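# Hang the lantern on the rail by its red wire

## Task

Get the lantern suspended from the rail by its red wire so that no part of it touches the table.

## Robot and tools

Robot: two FANUC CRX arms, left_arm and right_arm. Each carries a Robotiq 2F-85 two-finger gripper and a wrist camera. The wrist joints are weak, with contact torque limits of about 20 to 24 N m, and any weight held in the hand counts against them.

Frames. The scene frame has its origin at table-top height, halfway between the two nominal arm bases. +z points up, +x points out over the table, and left_arm sits on the +y side. These names do not match the sides of the images. The calibrated bases are left_arm (-0.016, +0.329, +0.048) m and right_arm (+0.059, -0.400, +0.048) m, each turned only slightly about z. Every hand pose, velocity and target in a result, and each wrist-camera pose, is expressed in that arm's own base frame. Fixed cameras and the table use the scene frame. Gripper axes: the fingers extend along the gripper's +z and open and close along its y. end_effector_position is the point between the closed pads. The closed fingertips reach about 19 mm beyond it, and the open ones about 6 mm.

Action row. Every row holds 18 numbers in [-1, 1]. The first 9 are for left_arm and the last 9 for right_arm, even when only one arm moves. Each group of 9 is: dx, dy, dz, rx, ry, rz, gripper position, force_limit, speed. The first six are an offset, not a pose. They are measured along that arm's base axes from the arm's Hand target as it stood when the action began. 1.0 equals 0.6 m of translation or 180 degrees of rotation, and rx, ry, rz together form one rotation vector about the Hand target's position. A translation longer than 1.0 may be shortened along its direction. Sending six zeros asks the arm to return to its current Hand target.

The gripper numbers are absolute commands. position +1 is fully open (85 mm), about -0.8 brings the pads together, and -1 closes until something blocks the fingers. force_limit (-1 to +1) and speed (-1 about 20 mm/s, 0 about 85, +1 about 150) together decide how hard the grip is. Both start at +1. To leave a gripper unchanged, resend the values it last received, because 0 is itself a command. A new force_limit or speed only takes effect once the position changes by at least 0.01.

Tools.
- execute_actions(actions, cameras): actions is a list of actions. Each action is a table of up to 15 rows, each row lasting 1/30 s, and a short table repeats its last row until all 15 steps are used. Every row in an action is counted from that action's start pose. A later action starts from the new Hand target, so repeating an offset moves the arm again. An empty list returns the state plus images.
- move(target, speed, blend, stop_force, zero, blocking, cameras): drives each gripper in a straight line toward target. target is one 18-number row, or a list of up to 15 rows, and every row is an offset from the same starting Hand targets. speed is in m/s (0.002 to 1, default 0.25), and turning speed is capped at twice that in rad/s. blend is a corner radius in m. stop_force is in N (12 to 80), shared by both arms, and ends an arm's path when it senses that much push. zero=true re-zeroes the force reading first. blocking=false returns after about 0.5 s and cannot be combined with stop_force. A path runs for at most 10 s and does not avoid obstacles.
- wait(seconds 0 to 10), stop() to brake a running move, zoom_image(camera, region [x0,y0,x1,y1] pixels, at most 504 by 504) on the latest image, read_manual, and finished_scene(scene).

Cameras: cam_high, cam_low, cam_pegs, cam_rail, cam_left_wrist and cam_right_wrist, each 672x504. Images come only when requested or when actions is empty.

Results. end_effector_position (m) and end_effector_quat_wxyz are in the arm's base frame. Hand target is the last commanded pose after clipping. Each control step limits the command to within 70 mm and 16 degrees of the measured pose, so the hand can stop short, and the next command asks for the pose again. Tool commands shows the current gripper commands. object_status: 0 moving, 1 blocked while opening, 2 blocked while closing (a real grip), 3 reached the commanded position or pads met. position_measured is in counts: 3 open, 78 ≈ 60 mm, 130 ≈ 40 mm, 180 ≈ 20 mm, 230 closed. Flange force is the estimated outside force along the gripper axes. It includes the weight held and has some error, or shows no reading near singular poses. The move line reports the outcome (done, off_target, moving, held, fault) and limits (paced = command clipped, held = steps blocked).

Cautions. A net outside force of 150 N, or a joint exceeding its torque limit, freezes that arm for 10 s. Arms are stiff, so aiming even slightly beyond a firm contact can cause this. Approach slowly with a small stop_force, and then leave without stop_force. Do not let the arms or grippers press on each other. Do not drop or fling the lantern, swing loads fast, or squeeze hard on something still resting on a surface. Nothing may fall off or be left off the table. Holding loads or keeping an arm stretched out heats the motors, and overheating brakes the arm for 30 to 60 s or more. Before finishing, the lantern must stay hanging with the robot clear of it.

Each tool is called after "Request:" as name(argument=value, ...) on one line, values as JSON.

## Session

Request:
execute_actions(actions=[])

Scene clock: 0.00 s.
left_arm: end_effector_position=(+0.3805, -0.0038, +0.0989) position_measured=3 object_status=3 end_effector_quat_wxyz=(-0.070, -0.431, +0.881, -0.181) | right_arm: end_effector_position=(+0.4787, +0.3955, +0.2839) position_measured=3 object_status=3 end_effector_quat_wxyz=(+0.281, +0.830, -0.178, +0.448)
Joint positions: left_arm=[0.62 -0.028 -0.633 0.36 -1.196 0.118] | right_arm=[1.247 0.564 0.073 0.955 -1.704 1.28]
Joint velocities: within noise
Flange force (N): no reading
Hand target: left_arm +0.3805, -0.0038, +0.0989; -0.070, -0.431, +0.881, -0.181 | right_arm +0.4787, +0.3955, +0.2839; +0.281, +0.830, -0.178, +0.448
Tool commands: left_gripper/position=+1.0 left_gripper/force_limit=+1.0 left_gripper/speed=+1.0 right_gripper/position=+1.0 right_gripper/force_limit=+1.0 right_gripper/speed=+1.0
camera_calibration:
cam_left_wrist: T_world_to_cam=[[-0.784918, 0.568311, -0.246834, 0.325719], [0.577531, 0.815351, 0.0407507, -0.202576], [0.224416, -0.110568, -0.968201, 0.140669], [0, 0, 0, 1]] pos_world=[0.341088, -0.00438589, 0.224849]
cam_right_wrist: T_world_to_cam=[[-0.569285, -0.756199, 0.322612, 0.48841], [-0.709684, 0.2539, -0.657178, 0.442366], [0.415046, -0.603074, -0.681204, 0.362592], [0, 0, 0, 1]] pos_world=[0.441492, 0.475687, 0.380146]

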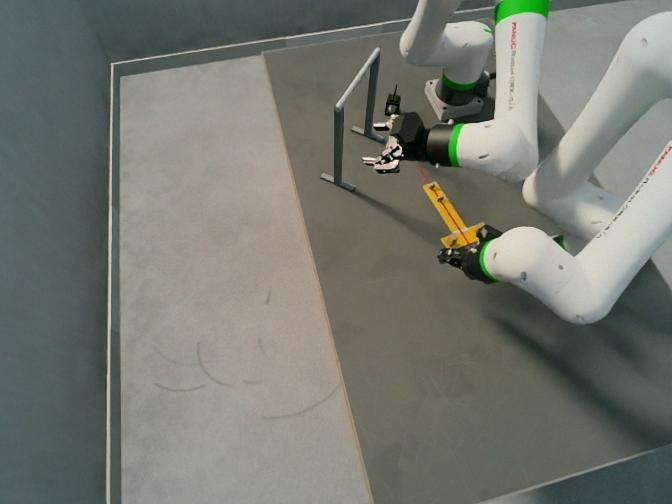

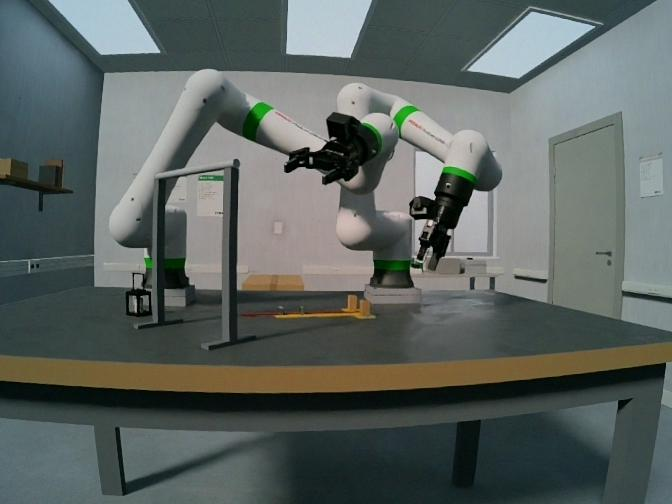

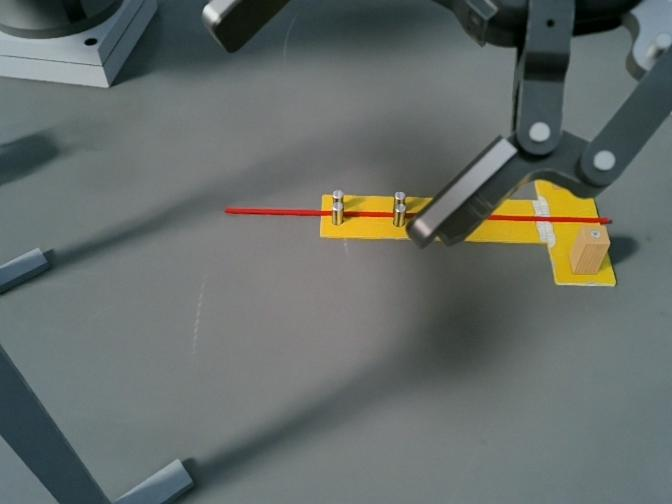

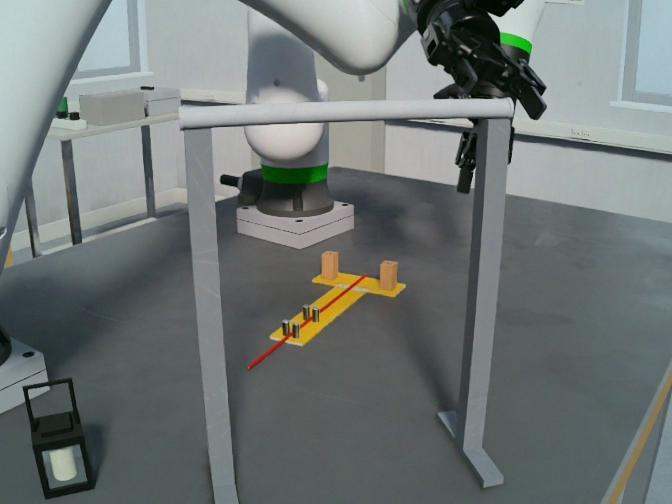

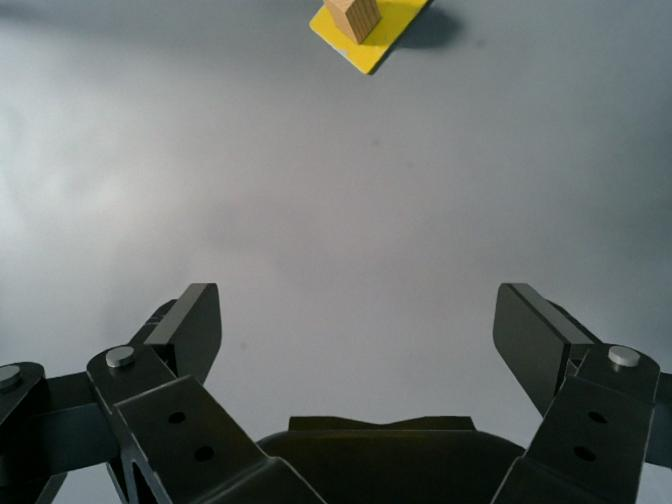

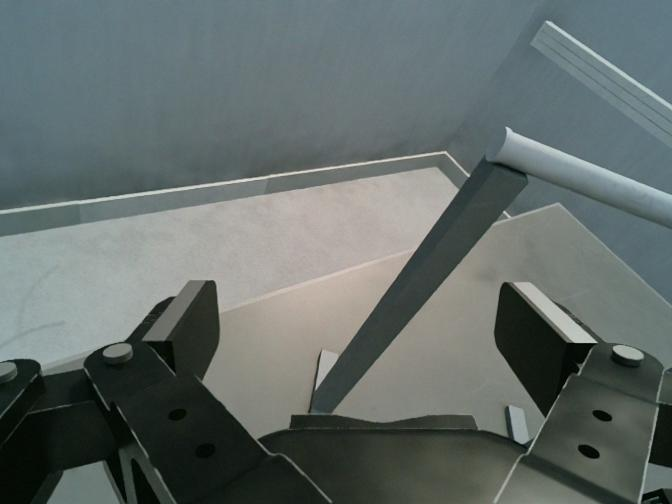

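Request:
move(target=[-0.106,-0.235,0,0.1225,-0.034,-0.2255,1,0.5,-0.5,-0.396,-0.181,-0.34,-0.121,0.406,0.593,0,0.5,-0.5], speed=0.2, cameras=["cam_pegs","cam_left_wrist","cam_right_wrist","cam_rail"])

Scene clock: 7.20 s.
left_arm: end_effector_position=(+0.3169, -0.1448, +0.0989) position_measured=3 object_status=3 end_effector_quat_wxyz=(-0.001, -0.096, +0.995, +0.000) | right_arm: end_effector_position=(+0.2411, +0.2869, +0.0799) position_measured=129 object_status=3 end_effector_quat_wxyz=(+0.000, +0.659, +0.752, -0.001)
Joint positions: left_arm=[-0.047 -0.166 -0.593 0 -1.145 0.24] | right_arm=[1.225 -0.067 -0.555 -0.001 -1.085 3.618]
Flange force (N): left_arm=[3.5 0.7 -0.3] | right_arm=[6.5 2.6 -0.7]
Hand target: left_arm +0.3169, -0.1448, +0.0989; -0.001, -0.096, +0.995, +0.000 | right_arm +0.2411, +0.2869, +0.0799; +0.000, +0.659, +0.752, -0.001
Off the commanded pose: left_arm 0.000 m, 0 deg | right_arm 0.000 m, 0 deg.
move: done
camera_calibration:
cam_left_wrist: T_world_to_cam=[[-0.190412, 0.981607, 0.0138421, 0.201602], [0.928317, 0.175453, 0.327785, -0.283114], [0.319327, 0.075264, -0.944651, 0.13388], [0, 0, 0, 1]] pos_world=[0.258455, -0.158297, 0.21648]
cam_right_wrist: T_world_to_cam=[[0.9909, 0.130238, 0.0339936, -0.270555], [0.112128, -0.938414, 0.326814, 0.232541], [0.0744638, -0.320028, -0.944477, 0.278671], [0, 0, 0, 1]] pos_world=[0.221268, 0.342639, 0.196398]
Images, in order (width x height): cam_pegs 672x504, cam_rail 672x504, cam_left_wrist 672x504, cam_right_wrist 672x504.

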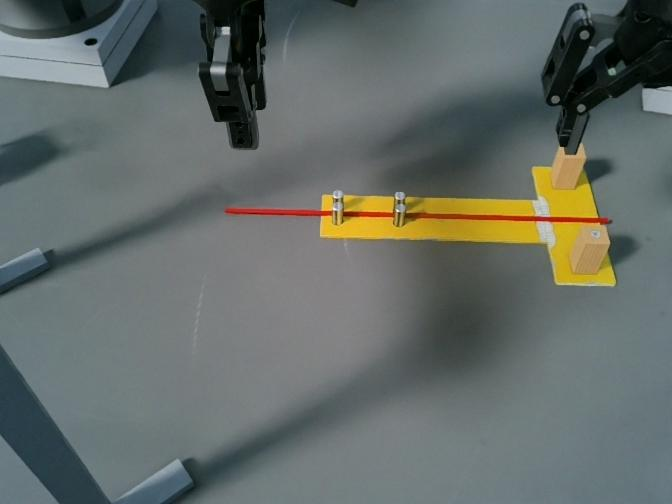

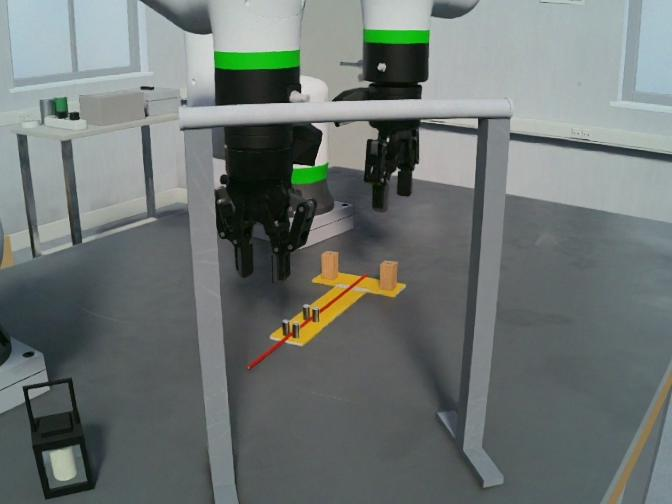

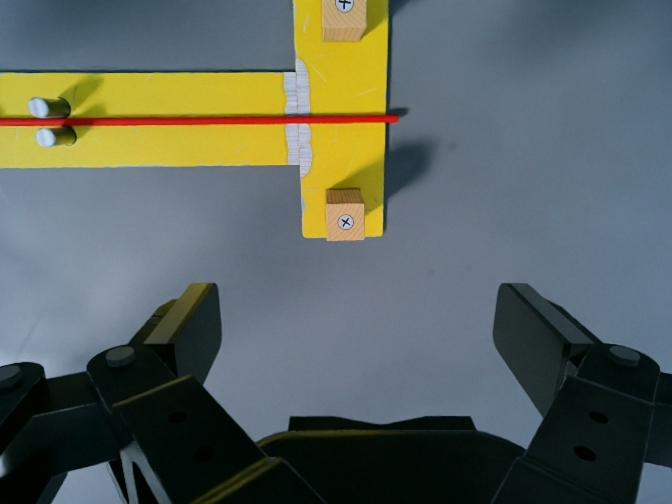

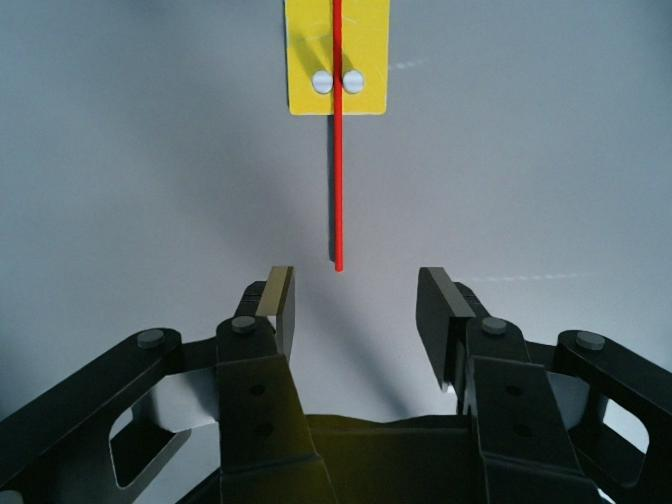

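Request:
move(target=[[-0.0035,0.007,0,0,0,0,1,0.5,-0.5,-0.004,-0.0015,0,0,0,-0.667,0,0.5,-0.5],[-0.0035,0.007,-0.09,0,0,0,1,0.5,-0.5,-0.004,-0.0015,0,0,0,0.667,0,0.5,-0.5],[-0.0035,0.007,-0.195,0,0,0,1,0.5,-0.5,-0.004,-0.0015,0,0,0,0.003,0,0.5,-0.5]], speed=[0.5,0.5,0.3], blend=0.005, cameras=["cam_pegs","cam_left_wrist","cam_right_wrist"])

Scene clock: 15.90 s.
left_arm: end_effector_position=(+0.3148, -0.1406, -0.0181) position_measured=3 object_status=3 end_effector_quat_wxyz=(-0.001, -0.096, +0.995, +0.000) | right_arm: end_effector_position=(+0.2387, +0.2860, +0.0799) position_measured=129 object_status=3 end_effector_quat_wxyz=(+0.000, +0.656, +0.755, -0.001)
Joint positions: left_arm=[-0.034 0.03 -0.744 -0.001 -0.799 0.227] | right_arm=[1.231 -0.073 -0.56 -0.001 -1.086 -2.661]
Flange force (N): left_arm=[2.5 0.5 -2.1] | right_arm=[5.9 2.9 -0.4]
Hand target: left_arm +0.3148, -0.1406, -0.0181; -0.001, -0.096, +0.995, +0.000 | right_arm +0.2387, +0.2860, +0.0799; +0.000, +0.656, +0.755, -0.001
Off the commanded pose: left_arm 0.000 m, 0 deg | right_arm 0.000 m, 0 deg.
move: done
camera_calibration:
cam_left_wrist: T_world_to_cam=[[-0.190412, 0.981607, 0.0138421, 0.198699], [0.928317, 0.175453, 0.327785, -0.24355], [0.319327, 0.075264, -0.944651, 0.0237103], [0, 0, 0, 1]] pos_world=[0.256355, -0.154097, 0.0994797]
cam_right_wrist: T_world_to_cam=[[0.989627, 0.13957, 0.0340435, -0.270381], [0.120953, -0.937329, 0.32678, 0.229524], [0.0775188, -0.319273, -0.944487, 0.277607], [0, 0, 0, 1]] pos_world=[0.218295, 0.341509, 0.196397]
Images, in order (width x height): cam_pegs 672x504, cam_left_wrist 672x504, cam_right_wrist 672x504.

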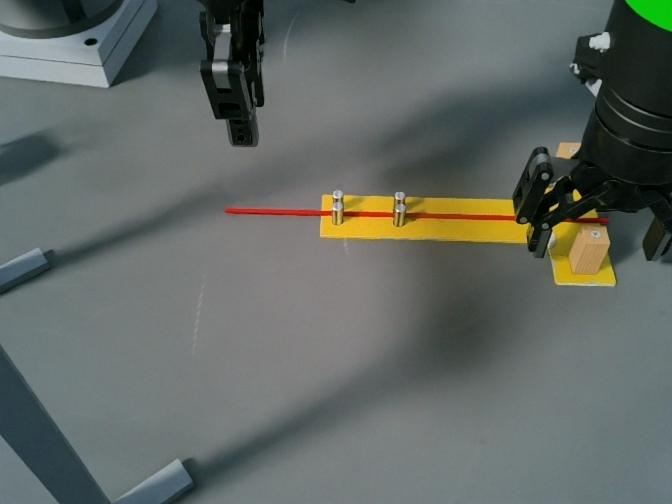

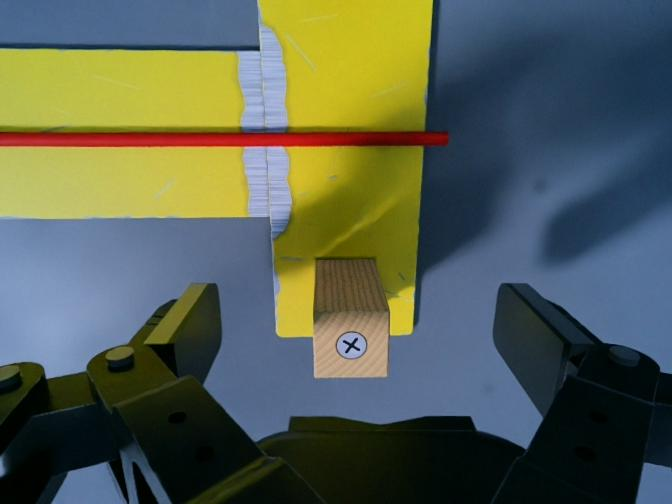

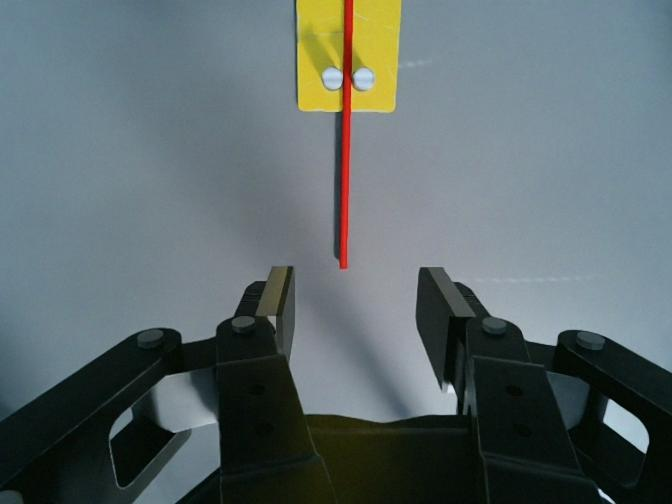

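Request:
move(target=[[0,0,0,0,0,0,-1,0,-1,0,0,-0.1,0,0,-0.004,0,0.5,-0.5],[0,0,0,0,0,0,-1,0,-1,0,0,-0.174,0,0,-0.004,0,0.5,-0.5]], speed=0.12, cameras=["cam_pegs","cam_right_wrist"])

Request:
execute_actions(actions=[[[0,0,0,0,0,0,-1,0,-1,0,0,0,0,0,0,-1,0.5,-1]],[[0,0,0,0,0,0,-1,0,-1,0,0,0,0,0,0,-1,0.5,-1]],[[0,0,0,0,0,0,-1,0,-1,0,0,0,0,0,0,-1,0.5,-1]],[[0,0,0,0,0,0,-1,0,-1,0,0,0,0,0,0,-1,0.5,-1]],[[0,0,0,0,0,0,-1,0,-1,0,0,0,0,0,0,-1,0.5,-1]]], cameras=["cam_pegs","cam_right_wrist"])

Scene clock: 20.93 s.
left_arm: end_effector_position=(+0.3148, -0.1406, -0.0181) position_measured=181 object_status=2 end_effector_quat_wxyz=(-0.001, -0.096, +0.995, +0.000) | right_arm: end_effector_position=(+0.2387, +0.2860, -0.0245) position_measured=129 object_status=3 end_effector_quat_wxyz=(+0.000, +0.661, +0.751, -0.001)
Joint positions: left_arm=[-0.034 0.03 -0.744 -0.001 -0.799 0.227] | right_arm=[1.231 0.113 -0.673 -0.001 -0.787 -2.673]
Flange force (N): left_arm=[3.8 6.5 -22.1] | right_arm=[5.8 1.4 1.5]
Hand target: left_arm +0.3148, -0.1406, -0.0181; -0.001, -0.096, +0.995, +0.000 | right_arm +0.2387, +0.2860, -0.0245; +0.000, +0.661, +0.751, -0.001
Off the commanded pose: left_arm 0.000 m, 0 deg | right_arm 0.000 m, 0 deg.
move: done
camera_calibration:
cam_right_wrist: T_world_to_cam=[[0.991328, 0.126937, 0.0339846, -0.263679], [0.109014, -0.93882, 0.326701, 0.266998], [0.0733759, -0.320163, -0.944517, 0.180267], [0, 0, 0, 1]] pos_world=[0.219058, 0.341849, 0.0919973]
Images, in order (width x height): cam_pegs 672x504, cam_right_wrist 672x504.

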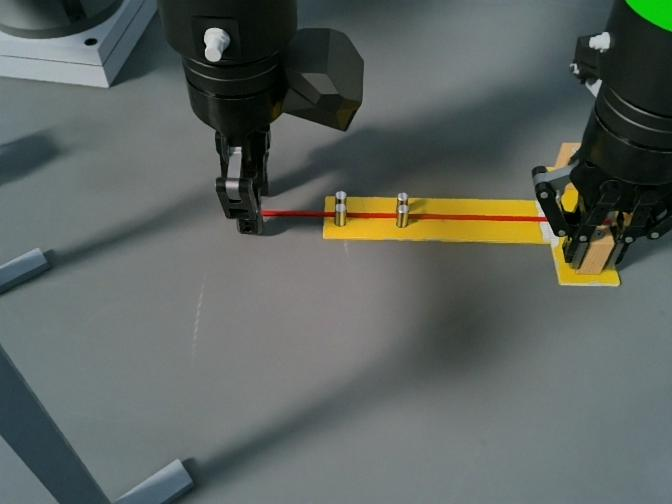

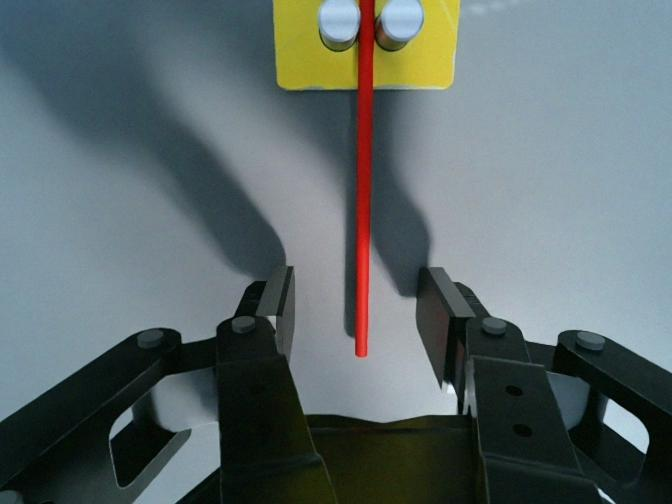

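Scene clock: 23.63 s.
left_arm: end_effector_position=(+0.3148, -0.1406, -0.0181) position_measured=181 object_status=2 end_effector_quat_wxyz=(-0.001, -0.096, +0.995, +0.000) | right_arm: end_effector_position=(+0.2387, +0.2860, -0.0245) position_measured=226 object_status=2 end_effector_quat_wxyz=(+0.000, +0.661, +0.751, -0.001)
Joint positions: left_arm=[-0.034 0.03 -0.744 -0.001 -0.799 0.227] | right_arm=[1.231 0.113 -0.673 -0.001 -0.787 -2.673]
Flange force (N): left_arm=[3.6 6.3 -21.8] | right_arm=[6.4 2.5 2.1]
Flange force at the end of the 1st action (N): left_arm=[3.7 6.2 -21.9] | right_arm=[6.1 1.7 2.1]
Flange force at the end of the 2nd action (N): left_arm=[3.8 6.2 -21.4] | right_arm=[6.0 2.2 2.3]
Flange force at the end of the 3rd action (N): left_arm=[4.0 6.6 -22.0] | right_arm=[6.0 2.1 2.2]
Flange force at the end of the 4th action (N): left_arm=[3.7 5.8 -22.0] | right_arm=[5.6 2.3 2.1]
Hand target: left_arm +0.3148, -0.1406, -0.0181; -0.001, -0.096, +0.995, +0.000 | right_arm +0.2387, +0.2860, -0.0245; +0.000, +0.661, +0.751, -0.001
Off the commanded pose: left_arm 0.000 m, 0 deg | right_arm 0.000 m, 0 deg.
camera_calibration:
cam_right_wrist: T_world_to_cam=[[0.991298, 0.127168, 0.0339974, -0.263753], [0.109218, -0.938749, 0.326835, 0.266917], [0.073478, -0.320278, -0.94447, 0.180279], [0, 0, 0, 1]] pos_world=[0.219059, 0.341848, 0.0919976]
Images, in order (width x height): cam_pegs 672x504, cam_right_wrist 672x504.

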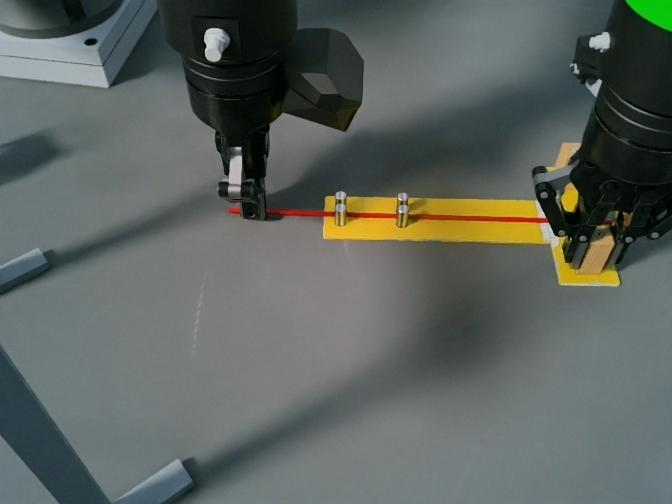

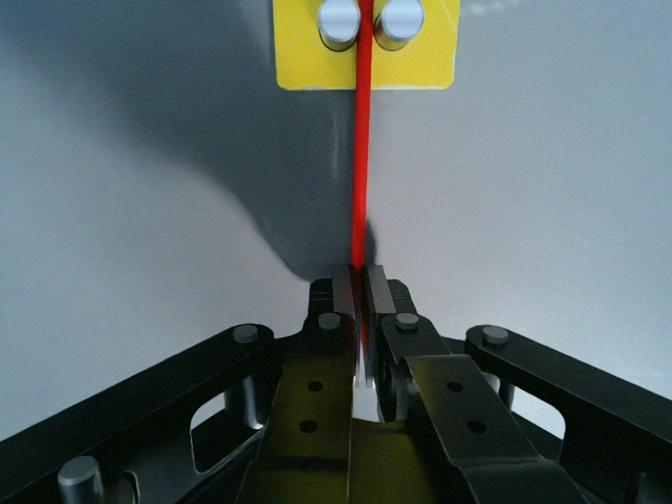

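Request:
move(target=[[0,0,0,0,0,0,-1,0,-1,0.0522,0.0213,0.001,0,0,0.167,-1,0.5,-1],[0,0,0,0,0,0,-1,0,-1,0.0848,0.0633,0.002,0,0,0.333,-1,0.5,-1],[0,0,0,0,0,0,-1,0,-1,0.0917,0.113,0.003,0,0,0.5,-1,0.5,-1],[0,0,0,0,0,0,-1,0,-1,0.0738,0.157,0.004,0,0,0.667,-1,0.5,-1],[0,0,0,0,0,0,-1,0,-1,0.0385,0.184,0.005,0,0,0.833,-1,0.5,-1]], speed=0.12, blend=0.004, cameras=["cam_pegs"])

Scene clock: 34.30 s.
left_arm: end_effector_position=(+0.3148, -0.1406, -0.0181) position_measured=181 object_status=2 end_effector_quat_wxyz=(-0.001, -0.096, +0.995, +0.000) | right_arm: end_effector_position=(+0.2711, +0.3893, -0.0217) position_measured=226 object_status=2 end_effector_quat_wxyz=(+0.001, -0.455, +0.890, +0.000)
Joint positions: left_arm=[-0.034 0.03 -0.744 -0.001 -0.799 0.227] | right_arm=[1.242 0.327 -0.392 0.003 -0.851 -0.299]
Flange force (N): left_arm=[6.8 0.8 -18.4] | right_arm=[-9.5 -4.5 2.9]
Hand target: left_arm +0.3148, -0.1406, -0.0181; -0.001, -0.096, +0.995, +0.000 | right_arm +0.2711, +0.3893, -0.0217; +0.001, -0.455, +0.890, +0.000 (not the last commanded pose)
Off the commanded pose: left_arm 0.000 m, 0 deg | right_arm 0.012 m, 13 deg.
move: off_target (right_arm; path cut at 10 s); path passed 4 of 5 targets
Images, in order (width x height): cam_pegs 672x504.

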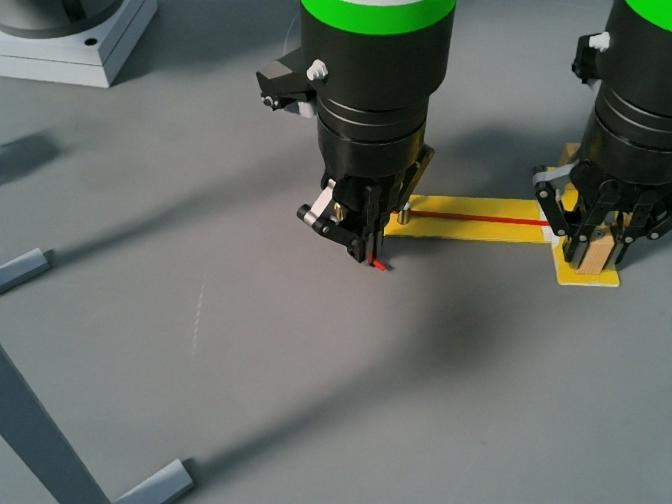

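Request:
move(target=[0,0,0,0,0,0,-1,0,-1,-0.018,0.0125,0,0,0,0.09,-1,0.5,-1], speed=0.12)

Request:
move(target=[[0,0,0,0,0,0,-1,0,-1,0,0,0,0,0,0,-0.3,0.5,-1],[0,0,0,0,0,0,-1,0,-1,0,0,0.22,0,0,0,-0.3,0.5,-1]], cameras=["cam_pegs","cam_right_wrist"])

Request:
zoom_image(camera="cam_pegs", region=[300, 160, 640, 300])

Scene clock: 36.13 s.
left_arm: end_effector_position=(+0.3148, -0.1406, -0.0181) position_measured=181 object_status=2 end_effector_quat_wxyz=(-0.001, -0.096, +0.995, +0.000) | right_arm: end_effector_position=(+0.2603, +0.3968, -0.0217) position_measured=226 object_status=2 end_effector_quat_wxyz=(+0.001, -0.576, +0.817, +0.000)
Joint positions: left_arm=[-0.034 0.03 -0.744 -0.001 -0.799 0.227] | right_arm=[1.269 0.327 -0.391 0.003 -0.851 -0.043]
Flange force (N): left_arm=[7.0 0.9 -18.5] | right_arm=[-9.7 -6.4 3.4]
Hand target: left_arm +0.3148, -0.1406, -0.0181; -0.001, -0.096, +0.995, +0.000 | right_arm +0.2603, +0.3968, -0.0217; +0.001, -0.576, +0.817, +0.000
Off the commanded pose: left_arm 0.000 m, 0 deg | right_arm 0.000 m, 0 deg.
move: done

Scene clock: 38.53 s.
left_arm: end_effector_position=(+0.3148, -0.1406, -0.0181) position_measured=181 object_status=2 end_effector_quat_wxyz=(-0.001, -0.096, +0.995, +0.000) | right_arm: end_effector_position=(+0.2603, +0.3968, +0.1102) position_measured=167 object_status=3 end_effector_quat_wxyz=(+0.001, -0.576, +0.817, +0.000)
Joint positions: left_arm=[-0.034 0.03 -0.744 -0.001 -0.799 0.227] | right_arm=[1.269 0.146 -0.256 0.002 -1.167 -0.042]
Flange force (N): left_arm=[6.6 1.2 -18.6] | right_arm=[-9.6 -0.2 0.2]
Hand target: left_arm +0.3148, -0.1406, -0.0181; -0.001, -0.096, +0.995, +0.000 | right_arm +0.2603, +0.3968, +0.1103; +0.001, -0.576, +0.817, +0.000
Off the commanded pose: left_arm 0.000 m, 0 deg | right_arm 0.000 m, 0 deg.
move: done
camera_calibration:
cam_right_wrist: T_world_to_cam=[[-0.941284, 0.3359, 0.0340111, 0.116477], [0.328098, 0.886336, 0.326743, -0.456633], [0.0796076, 0.318717, -0.944501, 0.0862435], [0, 0, 0, 1]] pos_world=[0.252592, 0.338119, 0.226697]
Images, in order (width x height): cam_pegs 672x504, cam_right_wrist 672x504.

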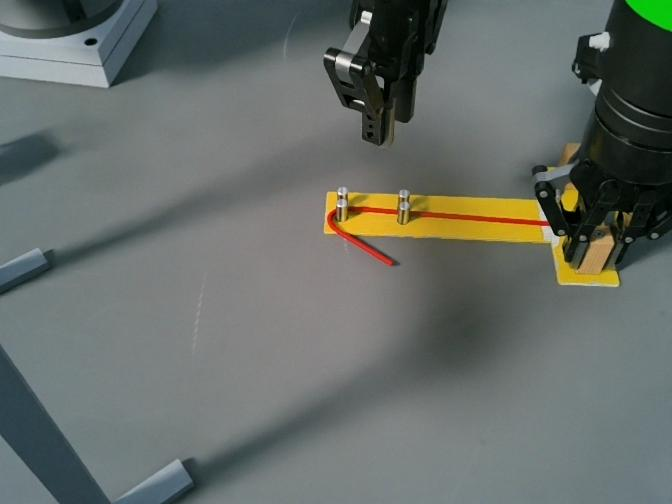

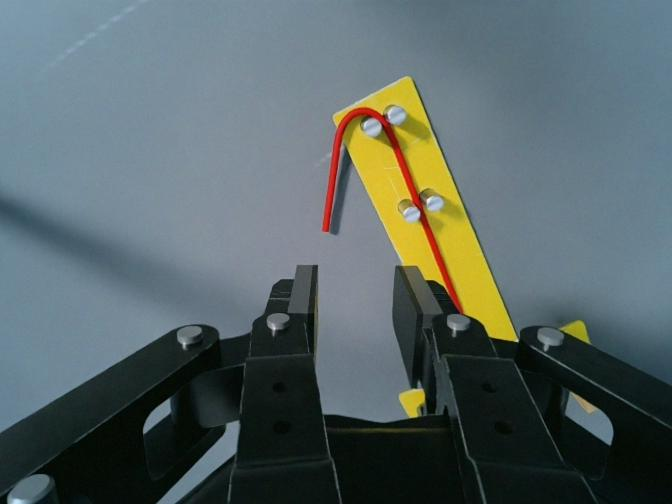

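Scaled by 1.482 from the camera's 672x504 image, which has a finer 960x720 frame.

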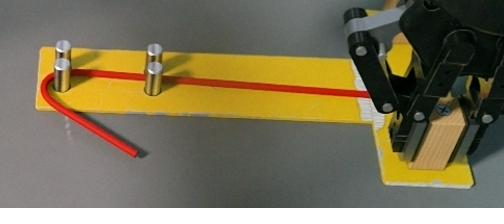

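Request:
move(target=[[0,0,0,0,0,0,1,0,-0.5,-0.078,0.061,0,0,0,0.148,-0.3,0.5,-1],[0,0,0.22,0,0,0,1,0,-0.5,-0.078,0.061,-0.08,0,0,0.148,-0.3,0.5,-1]], cameras=["cam_right_wrist"])

Scene clock: 41.67 s.
left_arm: end_effector_position=(+0.3148, -0.1406, +0.1139) position_measured=3 object_status=3 end_effector_quat_wxyz=(-0.001, -0.096, +0.995, +0.000) | right_arm: end_effector_position=(+0.2134, +0.4334, +0.0623) position_measured=167 object_status=3 end_effector_quat_wxyz=(-0.001, +0.749, -0.663, +0.000)
Joint positions: left_arm=[-0.034 -0.194 -0.577 0 -1.188 0.227] | right_arm=[1.386 0.22 -0.292 0.001 -1.056 0.306]
Flange force (N): left_arm=[3.7 1.3 0.3] | right_arm=[-7.7 -2.4 0.3]
Hand target: left_arm +0.3148, -0.1406, +0.1139; -0.001, -0.096, +0.995, +0.000 | right_arm +0.2135, +0.4334, +0.0623; -0.001, +0.749, -0.663, +0.000
Off the commanded pose: left_arm 0.000 m, 0 deg | right_arm 0.000 m, 0 deg.
move: done
camera_calibration:
cam_right_wrist: T_world_to_cam=[[-0.991954, -0.12191, 0.0341273, 0.27091], [-0.104195, 0.939315, 0.32685, -0.388769], [-0.0719025, 0.320665, -0.94446, 0.0644532], [0, 0, 0, 1]] pos_world=[0.232856, 0.377535, 0.178697]
Images, in order (width x height): cam_right_wrist 672x504.

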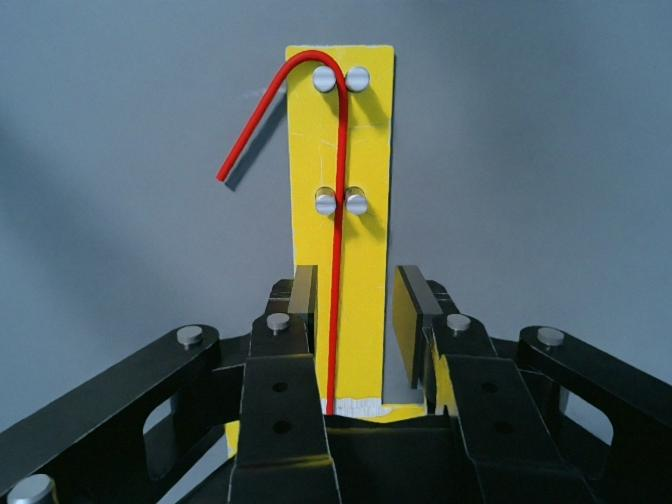

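Request:
move(target=[0,0,0,0,0,0,1,0,-0.5,0.003,0,-0.138,0,0,-0.0125,-0.3,0.5,-1], speed=0.12)

Request:
execute_actions(actions=[[[0,0,0,0,0,0,1,0,-0.5,0,0,0,0,0,0,-1,0.5,-1]],[[0,0,0,0,0,0,1,0,-0.5,0,0,0,0,0,0,-1,0.5,-1]],[[0,0,0,0,0,0,1,0,-0.5,0,0,0,0,0,0,-1,0.5,-1]],[[0,0,0,0,0,0,1,0,-0.5,0,0,0,0,0,0,-1,0.5,-1]]], cameras=["cam_pegs","cam_right_wrist"])

Scene clock: 43.03 s.
left_arm: end_effector_position=(+0.3148, -0.1406, +0.1139) position_measured=3 object_status=3 end_effector_quat_wxyz=(-0.001, -0.096, +0.995, +0.000) | right_arm: end_effector_position=(+0.2153, +0.4334, -0.0205) position_measured=167 object_status=3 end_effector_quat_wxyz=(-0.001, +0.736, -0.677, +0.000)
Joint positions: left_arm=[-0.034 -0.194 -0.577 0 -1.189 0.227] | right_arm=[1.383 0.344 -0.363 0.002 -0.861 0.27]
Flange force (N): left_arm=[3.3 0.9 -0.4] | right_arm=[-6.9 -1.5 2.1]
Hand target: left_arm +0.3148, -0.1406, +0.1139; -0.001, -0.096, +0.995, +0.000 | right_arm +0.2153, +0.4334, -0.0205; -0.001, +0.736, -0.677, +0.000
Off the commanded pose: left_arm 0.000 m, 0 deg | right_arm 0.000 m, 0 deg.
move: done

Scene clock: 45.23 s.
left_arm: end_effector_position=(+0.3148, -0.1406, +0.1139) position_measured=3 object_status=3 end_effector_quat_wxyz=(-0.001, -0.096, +0.995, +0.000) | right_arm: end_effector_position=(+0.2153, +0.4334, -0.0205) position_measured=232 object_status=3 end_effector_quat_wxyz=(-0.001, +0.736, -0.677, +0.000)
Joint positions: left_arm=[-0.034 -0.194 -0.577 0 -1.189 0.227] | right_arm=[1.383 0.344 -0.363 0.002 -0.861 0.27]
Flange force (N): left_arm=[3.5 0.6 -0.2] | right_arm=[-3.0 4.8 -46.2]
Flange force at the end of the 1st action (N): left_arm=[3.4 0.9 -0.1] | right_arm=[-8.3 -2.3 2.3]
Flange force at the end of the 2nd action (N): left_arm=[3.5 0.7 0.2] | right_arm=[-7.7 -2.0 2.4]
Flange force at the end of the 3rd action (N): left_arm=[3.3 0.6 -0.5] | right_arm=[-3.3 5.5 -33.5]
Hand target: left_arm +0.3148, -0.1406, +0.1139; -0.001, -0.096, +0.995, +0.000 | right_arm +0.2153, +0.4334, -0.0205; -0.001, +0.736, -0.677, +0.000
Off the commanded pose: left_arm 0.000 m, 0 deg | right_arm 0.000 m, 0 deg.
camera_calibration:
cam_right_wrist: T_world_to_cam=[[-0.99599, -0.0827583, 0.0339711, 0.259456], [-0.0671822, 0.942692, 0.32683, -0.370972], [-0.0590722, 0.323237, -0.944472, -0.017399], [0, 0, 0, 1]] pos_world=[0.232465, 0.376808, 0.0959977]
Images, in order (width x height): cam_pegs 672x504, cam_right_wrist 672x504.

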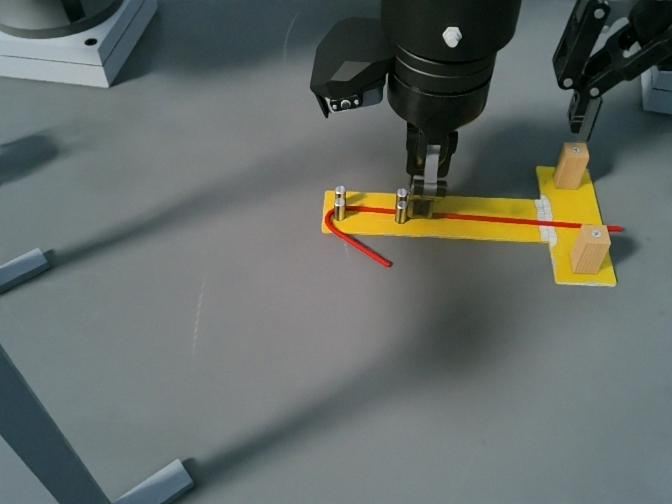

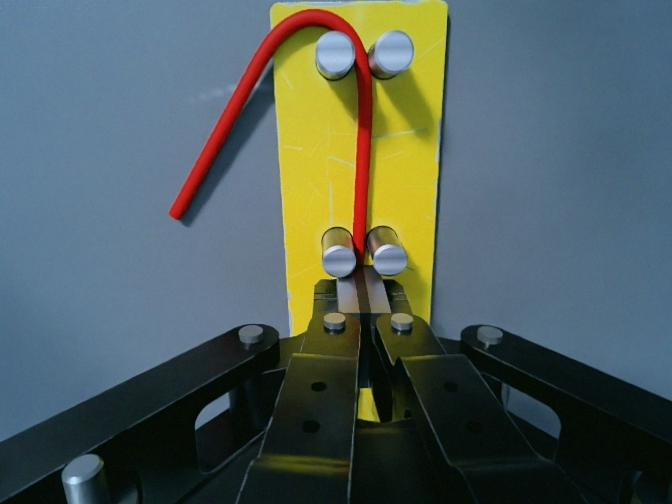

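Request:
execute_actions(actions=[[[0,0,0,0,0,0,1,0,-0.5,0,0,0.005,0,0,0,-0.6,0.5,-1]],[[0,0,0,0,0,0,1,0,-0.5,0,0,0,0,0,0,-0.6,0.5,-1]]], cameras=["cam_right_wrist"])

Request:
zoom_image(camera="cam_right_wrist", region=[280, 200, 450, 440])

Scene clock: 46.90 s.
left_arm: end_effector_position=(+0.3148, -0.1406, +0.1139) position_measured=3 object_status=3 end_effector_quat_wxyz=(-0.001, -0.096, +0.995, +0.000) | right_arm: end_effector_position=(+0.2153, +0.4334, -0.0175) position_measured=205 object_status=3 end_effector_quat_wxyz=(-0.001, +0.736, -0.677, +0.000)
Joint positions: left_arm=[-0.034 -0.194 -0.577 0 -1.189 0.227] | right_arm=[1.383 0.339 -0.361 0.002 -0.868 0.27]
Flange force (N): left_arm=[3.5 0.5 -0.2] | right_arm=[-7.7 -1.9 2.5]
Flange force at the end of the 1st action (N): left_arm=[3.7 0.6 0.1] | right_arm=[-7.5 -1.8 2.2]
Hand target: left_arm +0.3148, -0.1406, +0.1139; -0.001, -0.096, +0.995, +0.000 | right_arm +0.2153, +0.4334, -0.0175; -0.001, +0.736, -0.677, +0.000
Off the commanded pose: left_arm 0.000 m, 0 deg | right_arm 0.000 m, 0 deg.
camera_calibration:
cam_right_wrist: T_world_to_cam=[[-0.99599, -0.0827594, 0.0339708, 0.259355], [-0.0671834, 0.942692, 0.32683, -0.371952], [-0.0590722, 0.323237, -0.944472, -0.0145656], [0, 0, 0, 1]] pos_world=[0.232465, 0.376808, 0.0989977]
Images, in order (width x height): cam_right_wrist 672x504.

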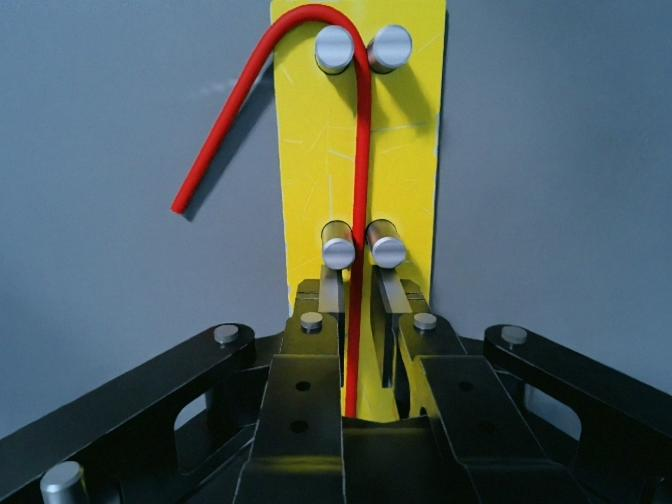

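Scaled by 2.100 from the camera's 672x504 image, which has a finer 960x720 frame.

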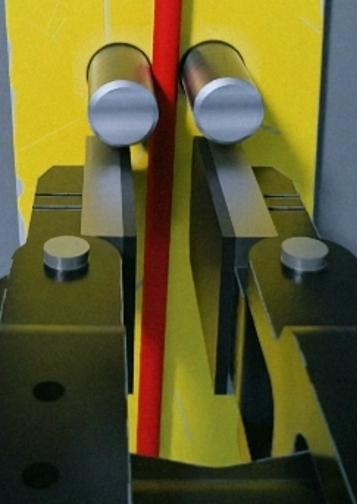

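Request:
execute_actions(actions=[[[0,0,0,0,0,0,1,0,-0.5,0,0.005,0,0,0,0,-0.7,0.5,-1]]])

Request:
move(target=[0,0,0,0,0,0,1,0,-0.5,0,0,-0.03,0,0,0,-0.7,0.5,-1], speed=0.01, stop_force=12, cameras=["cam_right_wrist"])

Scene clock: 47.80 s.
left_arm: end_effector_position=(+0.3148, -0.1406, +0.1139) position_measured=3 object_status=3 end_effector_quat_wxyz=(-0.001, -0.096, +0.995, +0.000) | right_arm: end_effector_position=(+0.2153, +0.4364, -0.0175) position_measured=217 object_status=3 end_effector_quat_wxyz=(-0.001, +0.736, -0.677, +0.000)
Joint positions: left_arm=[-0.034 -0.194 -0.577 0 -1.189 0.227] | right_arm=[1.384 0.344 -0.353 0.002 -0.871 0.269]
Flange force (N): left_arm=[3.6 1.6 -0.1] | right_arm=[-7.5 -2.0 2.8]
Hand target: left_arm +0.3148, -0.1406, +0.1139; -0.001, -0.096, +0.995, +0.000 | right_arm +0.2153, +0.4364, -0.0175; -0.001, +0.736, -0.677, +0.000
Off the commanded pose: left_arm 0.000 m, 0 deg | right_arm 0.000 m, 0 deg.

Scene clock: 49.03 s.
left_arm: end_effector_position=(+0.3148, -0.1406, +0.1139) position_measured=3 object_status=3 end_effector_quat_wxyz=(-0.001, -0.096, +0.995, +0.000) | right_arm: end_effector_position=(+0.2153, +0.4365, -0.0237) position_measured=217 object_status=3 end_effector_quat_wxyz=(-0.001, +0.736, -0.677, +0.000)
Joint positions: left_arm=[-0.034 -0.194 -0.577 0 -1.189 0.227] | right_arm=[1.384 0.355 -0.357 0.002 -0.856 0.269]
Flange force (N): left_arm=[3.8 1.1 0.0] | right_arm=[-1.9 5.2 -27.9]
Hand target: left_arm +0.3148, -0.1406, +0.1139; -0.001, -0.096, +0.995, +0.000 | right_arm +0.2153, +0.4365, -0.0237; -0.001, +0.736, -0.677, +0.000 (not the last commanded pose)
Off the commanded pose: left_arm 0.000 m, 0 deg | right_arm 0.012 m, 0 deg.
move: contact (right_arm)
camera_calibration:
cam_right_wrist: T_world_to_cam=[[-0.995984, -0.0828532, 0.0339298, 0.259851], [-0.0672798, 0.942654, 0.326921, -0.372725], [-0.0590705, 0.323325, -0.944443, -0.0214273], [0, 0, 0, 1]] pos_world=[0.232465, 0.379808, 0.0927981]
Images, in order (width x height): cam_right_wrist 672x504.

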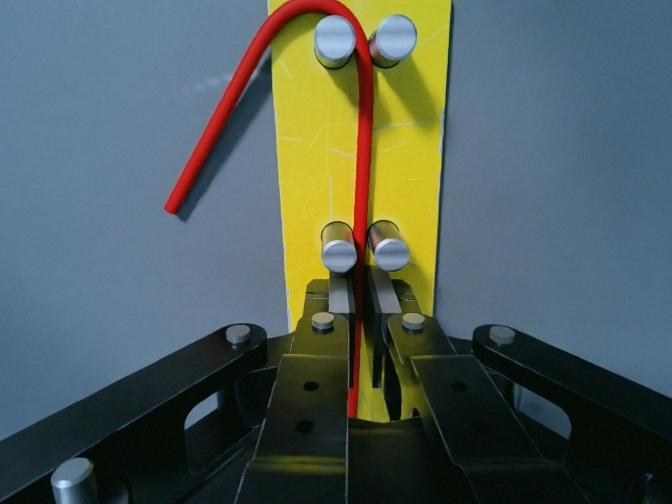

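Request:
execute_actions(actions=[[[0,0,0,0,0,0,1,0,-0.5,0,0,0.0015,0,0,0,-1,-0.5,-1]],[[0,0,0,0,0,0,1,0,-0.5,0,0,0,0,0,0,-1,-0.5,-1]],[[0,0,0,0,0,0,1,0,-0.5,0,0,0.0,0,0,0,-1,-0.5,-1]]], cameras=["cam_right_wrist"])

Scene clock: 50.90 s.
left_arm: end_effector_position=(+0.3148, -0.1406, +0.1139) position_measured=3 object_status=3 end_effector_quat_wxyz=(-0.001, -0.096, +0.995, +0.000) | right_arm: end_effector_position=(+0.2153, +0.4365, -0.0228) position_measured=222 object_status=2 end_effector_quat_wxyz=(-0.001, +0.736, -0.677, +0.000)
Joint positions: left_arm=[-0.034 -0.194 -0.577 0 -1.189 0.227] | right_arm=[1.384 0.353 -0.357 0.002 -0.858 0.269]
Flange force (N): left_arm=[3.6 0.8 0.0] | right_arm=[-7.2 -2.1 3.0]
Flange force at the end of the 1st action (N): left_arm=[3.7 1.0 -0.1] | right_arm=[-7.0 -1.9 2.8]
Flange force at the end of the 2nd action (N): left_arm=[3.1 0.4 -0.2] | right_arm=[-7.0 -1.9 3.2]
Hand target: left_arm +0.3148, -0.1406, +0.1139; -0.001, -0.096, +0.995, +0.000 | right_arm +0.2153, +0.4365, -0.0228; -0.001, +0.736, -0.677, +0.000
Off the commanded pose: left_arm 0.000 m, 0 deg | right_arm 0.000 m, 0 deg.
camera_calibration:
cam_right_wrist: T_world_to_cam=[[-0.995991, -0.0827584, 0.033963, 0.259783], [-0.0671794, 0.942662, 0.326919, -0.373045], [-0.0590709, 0.323327, -0.944442, -0.0205779], [0, 0, 0, 1]] pos_world=[0.232465, 0.379808, 0.093698]
Images, in order (width x height): cam_right_wrist 672x504.

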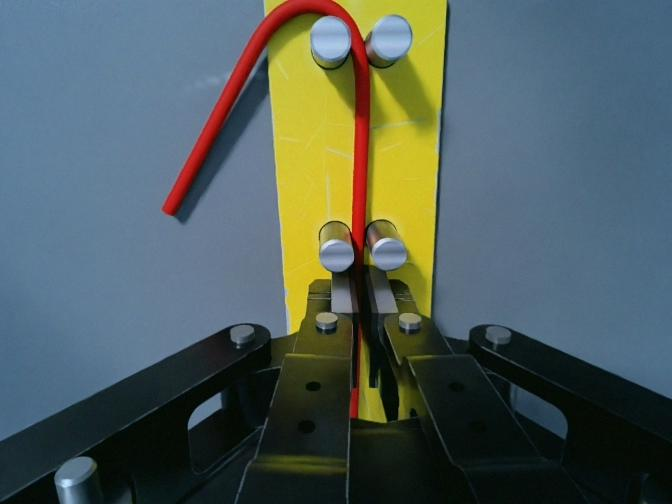

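Request:
move(target=[0,0,0,0,0,0,1,0,-0.5,0,0,0.12,0,0,0,-1,-0.5,-1], speed=0.08, cameras=["cam_pegs","cam_right_wrist"])

Scene clock: 52.27 s.
left_arm: end_effector_position=(+0.3148, -0.1406, +0.1139) position_measured=3 object_status=3 end_effector_quat_wxyz=(-0.001, -0.096, +0.995, +0.000) | right_arm: end_effector_position=(+0.2153, +0.4365, +0.0492) position_measured=222 object_status=2 end_effector_quat_wxyz=(-0.001, +0.736, -0.677, +0.000)
Joint positions: left_arm=[-0.034 -0.194 -0.577 0 -1.189 0.227] | right_arm=[1.384 0.245 -0.296 0.002 -1.027 0.269]
Flange force (N): left_arm=[3.6 0.5 -0.3] | right_arm=[-7.8 -2.0 1.4]
Hand target: left_arm +0.3148, -0.1406, +0.1139; -0.001, -0.096, +0.995, +0.000 | right_arm +0.2153, +0.4365, +0.0492; -0.001, +0.736, -0.677, +0.000
Off the commanded pose: left_arm 0.000 m, 0 deg | right_arm 0.000 m, 0 deg.
move: done
camera_calibration:
cam_right_wrist: T_world_to_cam=[[-0.99599, -0.0827594, 0.0339708, 0.257337], [-0.0671834, 0.942692, 0.32683, -0.39658], [-0.0590722, 0.323237, -0.944472, 0.047461], [0, 0, 0, 1]] pos_world=[0.232465, 0.379808, 0.165698]
Images, in order (width x height): cam_pegs 672x504, cam_right_wrist 672x504.

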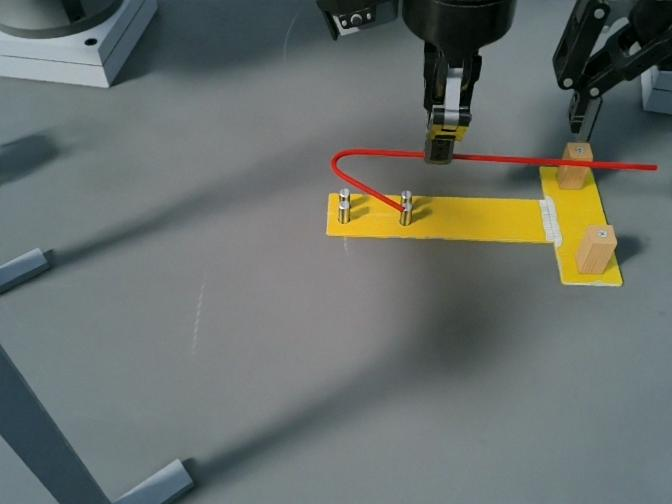

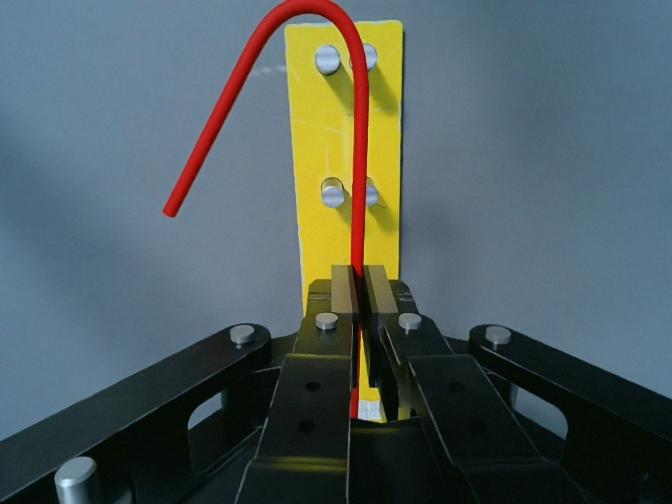

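Request:
move(target=[[0,0,0,0,0,0,1,0,-0.5,0,0,0,0,0,-0.5,-1,-0.5,-1],[0,0,0,0,0,0,1,0,-0.5,-0.002,0,0,0,0,-0.977,-1,-0.5,-1]], speed=0.4, blend=0.005, cameras=["cam_pegs","cam_right_wrist"])

Scene clock: 57.50 s.
left_arm: end_effector_position=(+0.3148, -0.1406, +0.1139) position_measured=3 object_status=3 end_effector_quat_wxyz=(-0.001, -0.096, +0.995, +0.000) | right_arm: end_effector_position=(+0.2141, +0.4365, +0.0492) position_measured=222 object_status=2 end_effector_quat_wxyz=(+0.000, +0.650, +0.760, -0.001)
Joint positions: left_arm=[-0.034 -0.194 -0.577 0 -1.189 0.227] | right_arm=[1.385 0.248 -0.292 -0.002 -1.034 -2.799]
Flange force (N): left_arm=[3.6 0.6 -0.2] | right_arm=[7.2 2.4 1.2]
Hand target: left_arm +0.3148, -0.1406, +0.1139; -0.001, -0.096, +0.995, +0.000 | right_arm +0.2141, +0.4365, +0.0492; +0.000, +0.650, +0.760, -0.001
Off the commanded pose: left_arm 0.000 m, 0 deg | right_arm 0.000 m, 0 deg.
move: done
camera_calibration:
cam_right_wrist: T_world_to_cam=[[0.987411, 0.154494, 0.0339283, -0.272091], [0.135115, -0.935349, 0.326905, 0.37964], [0.0822396, -0.318206, -0.944448, 0.297076], [0, 0, 0, 1]] pos_world=[0.192939, 0.491663, 0.165698]
Images, in order (width x height): cam_pegs 672x504, cam_right_wrist 672x504.

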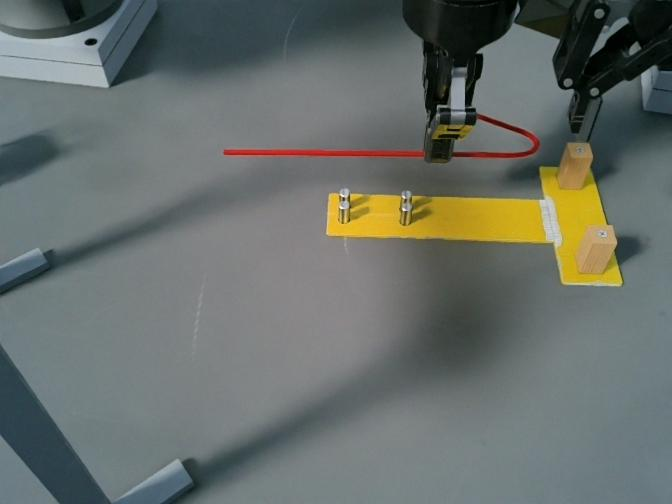

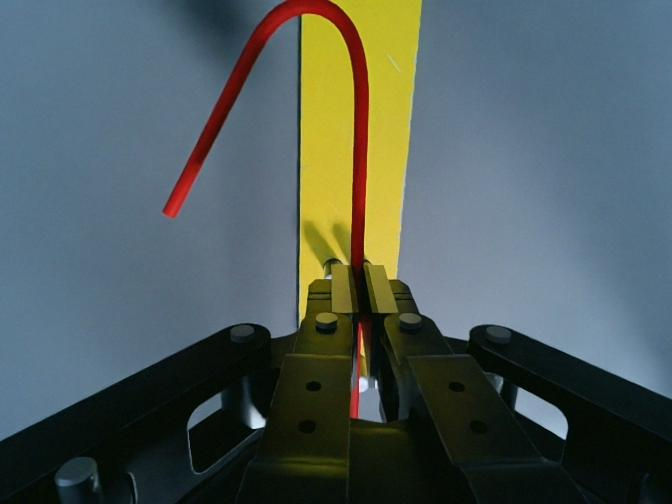

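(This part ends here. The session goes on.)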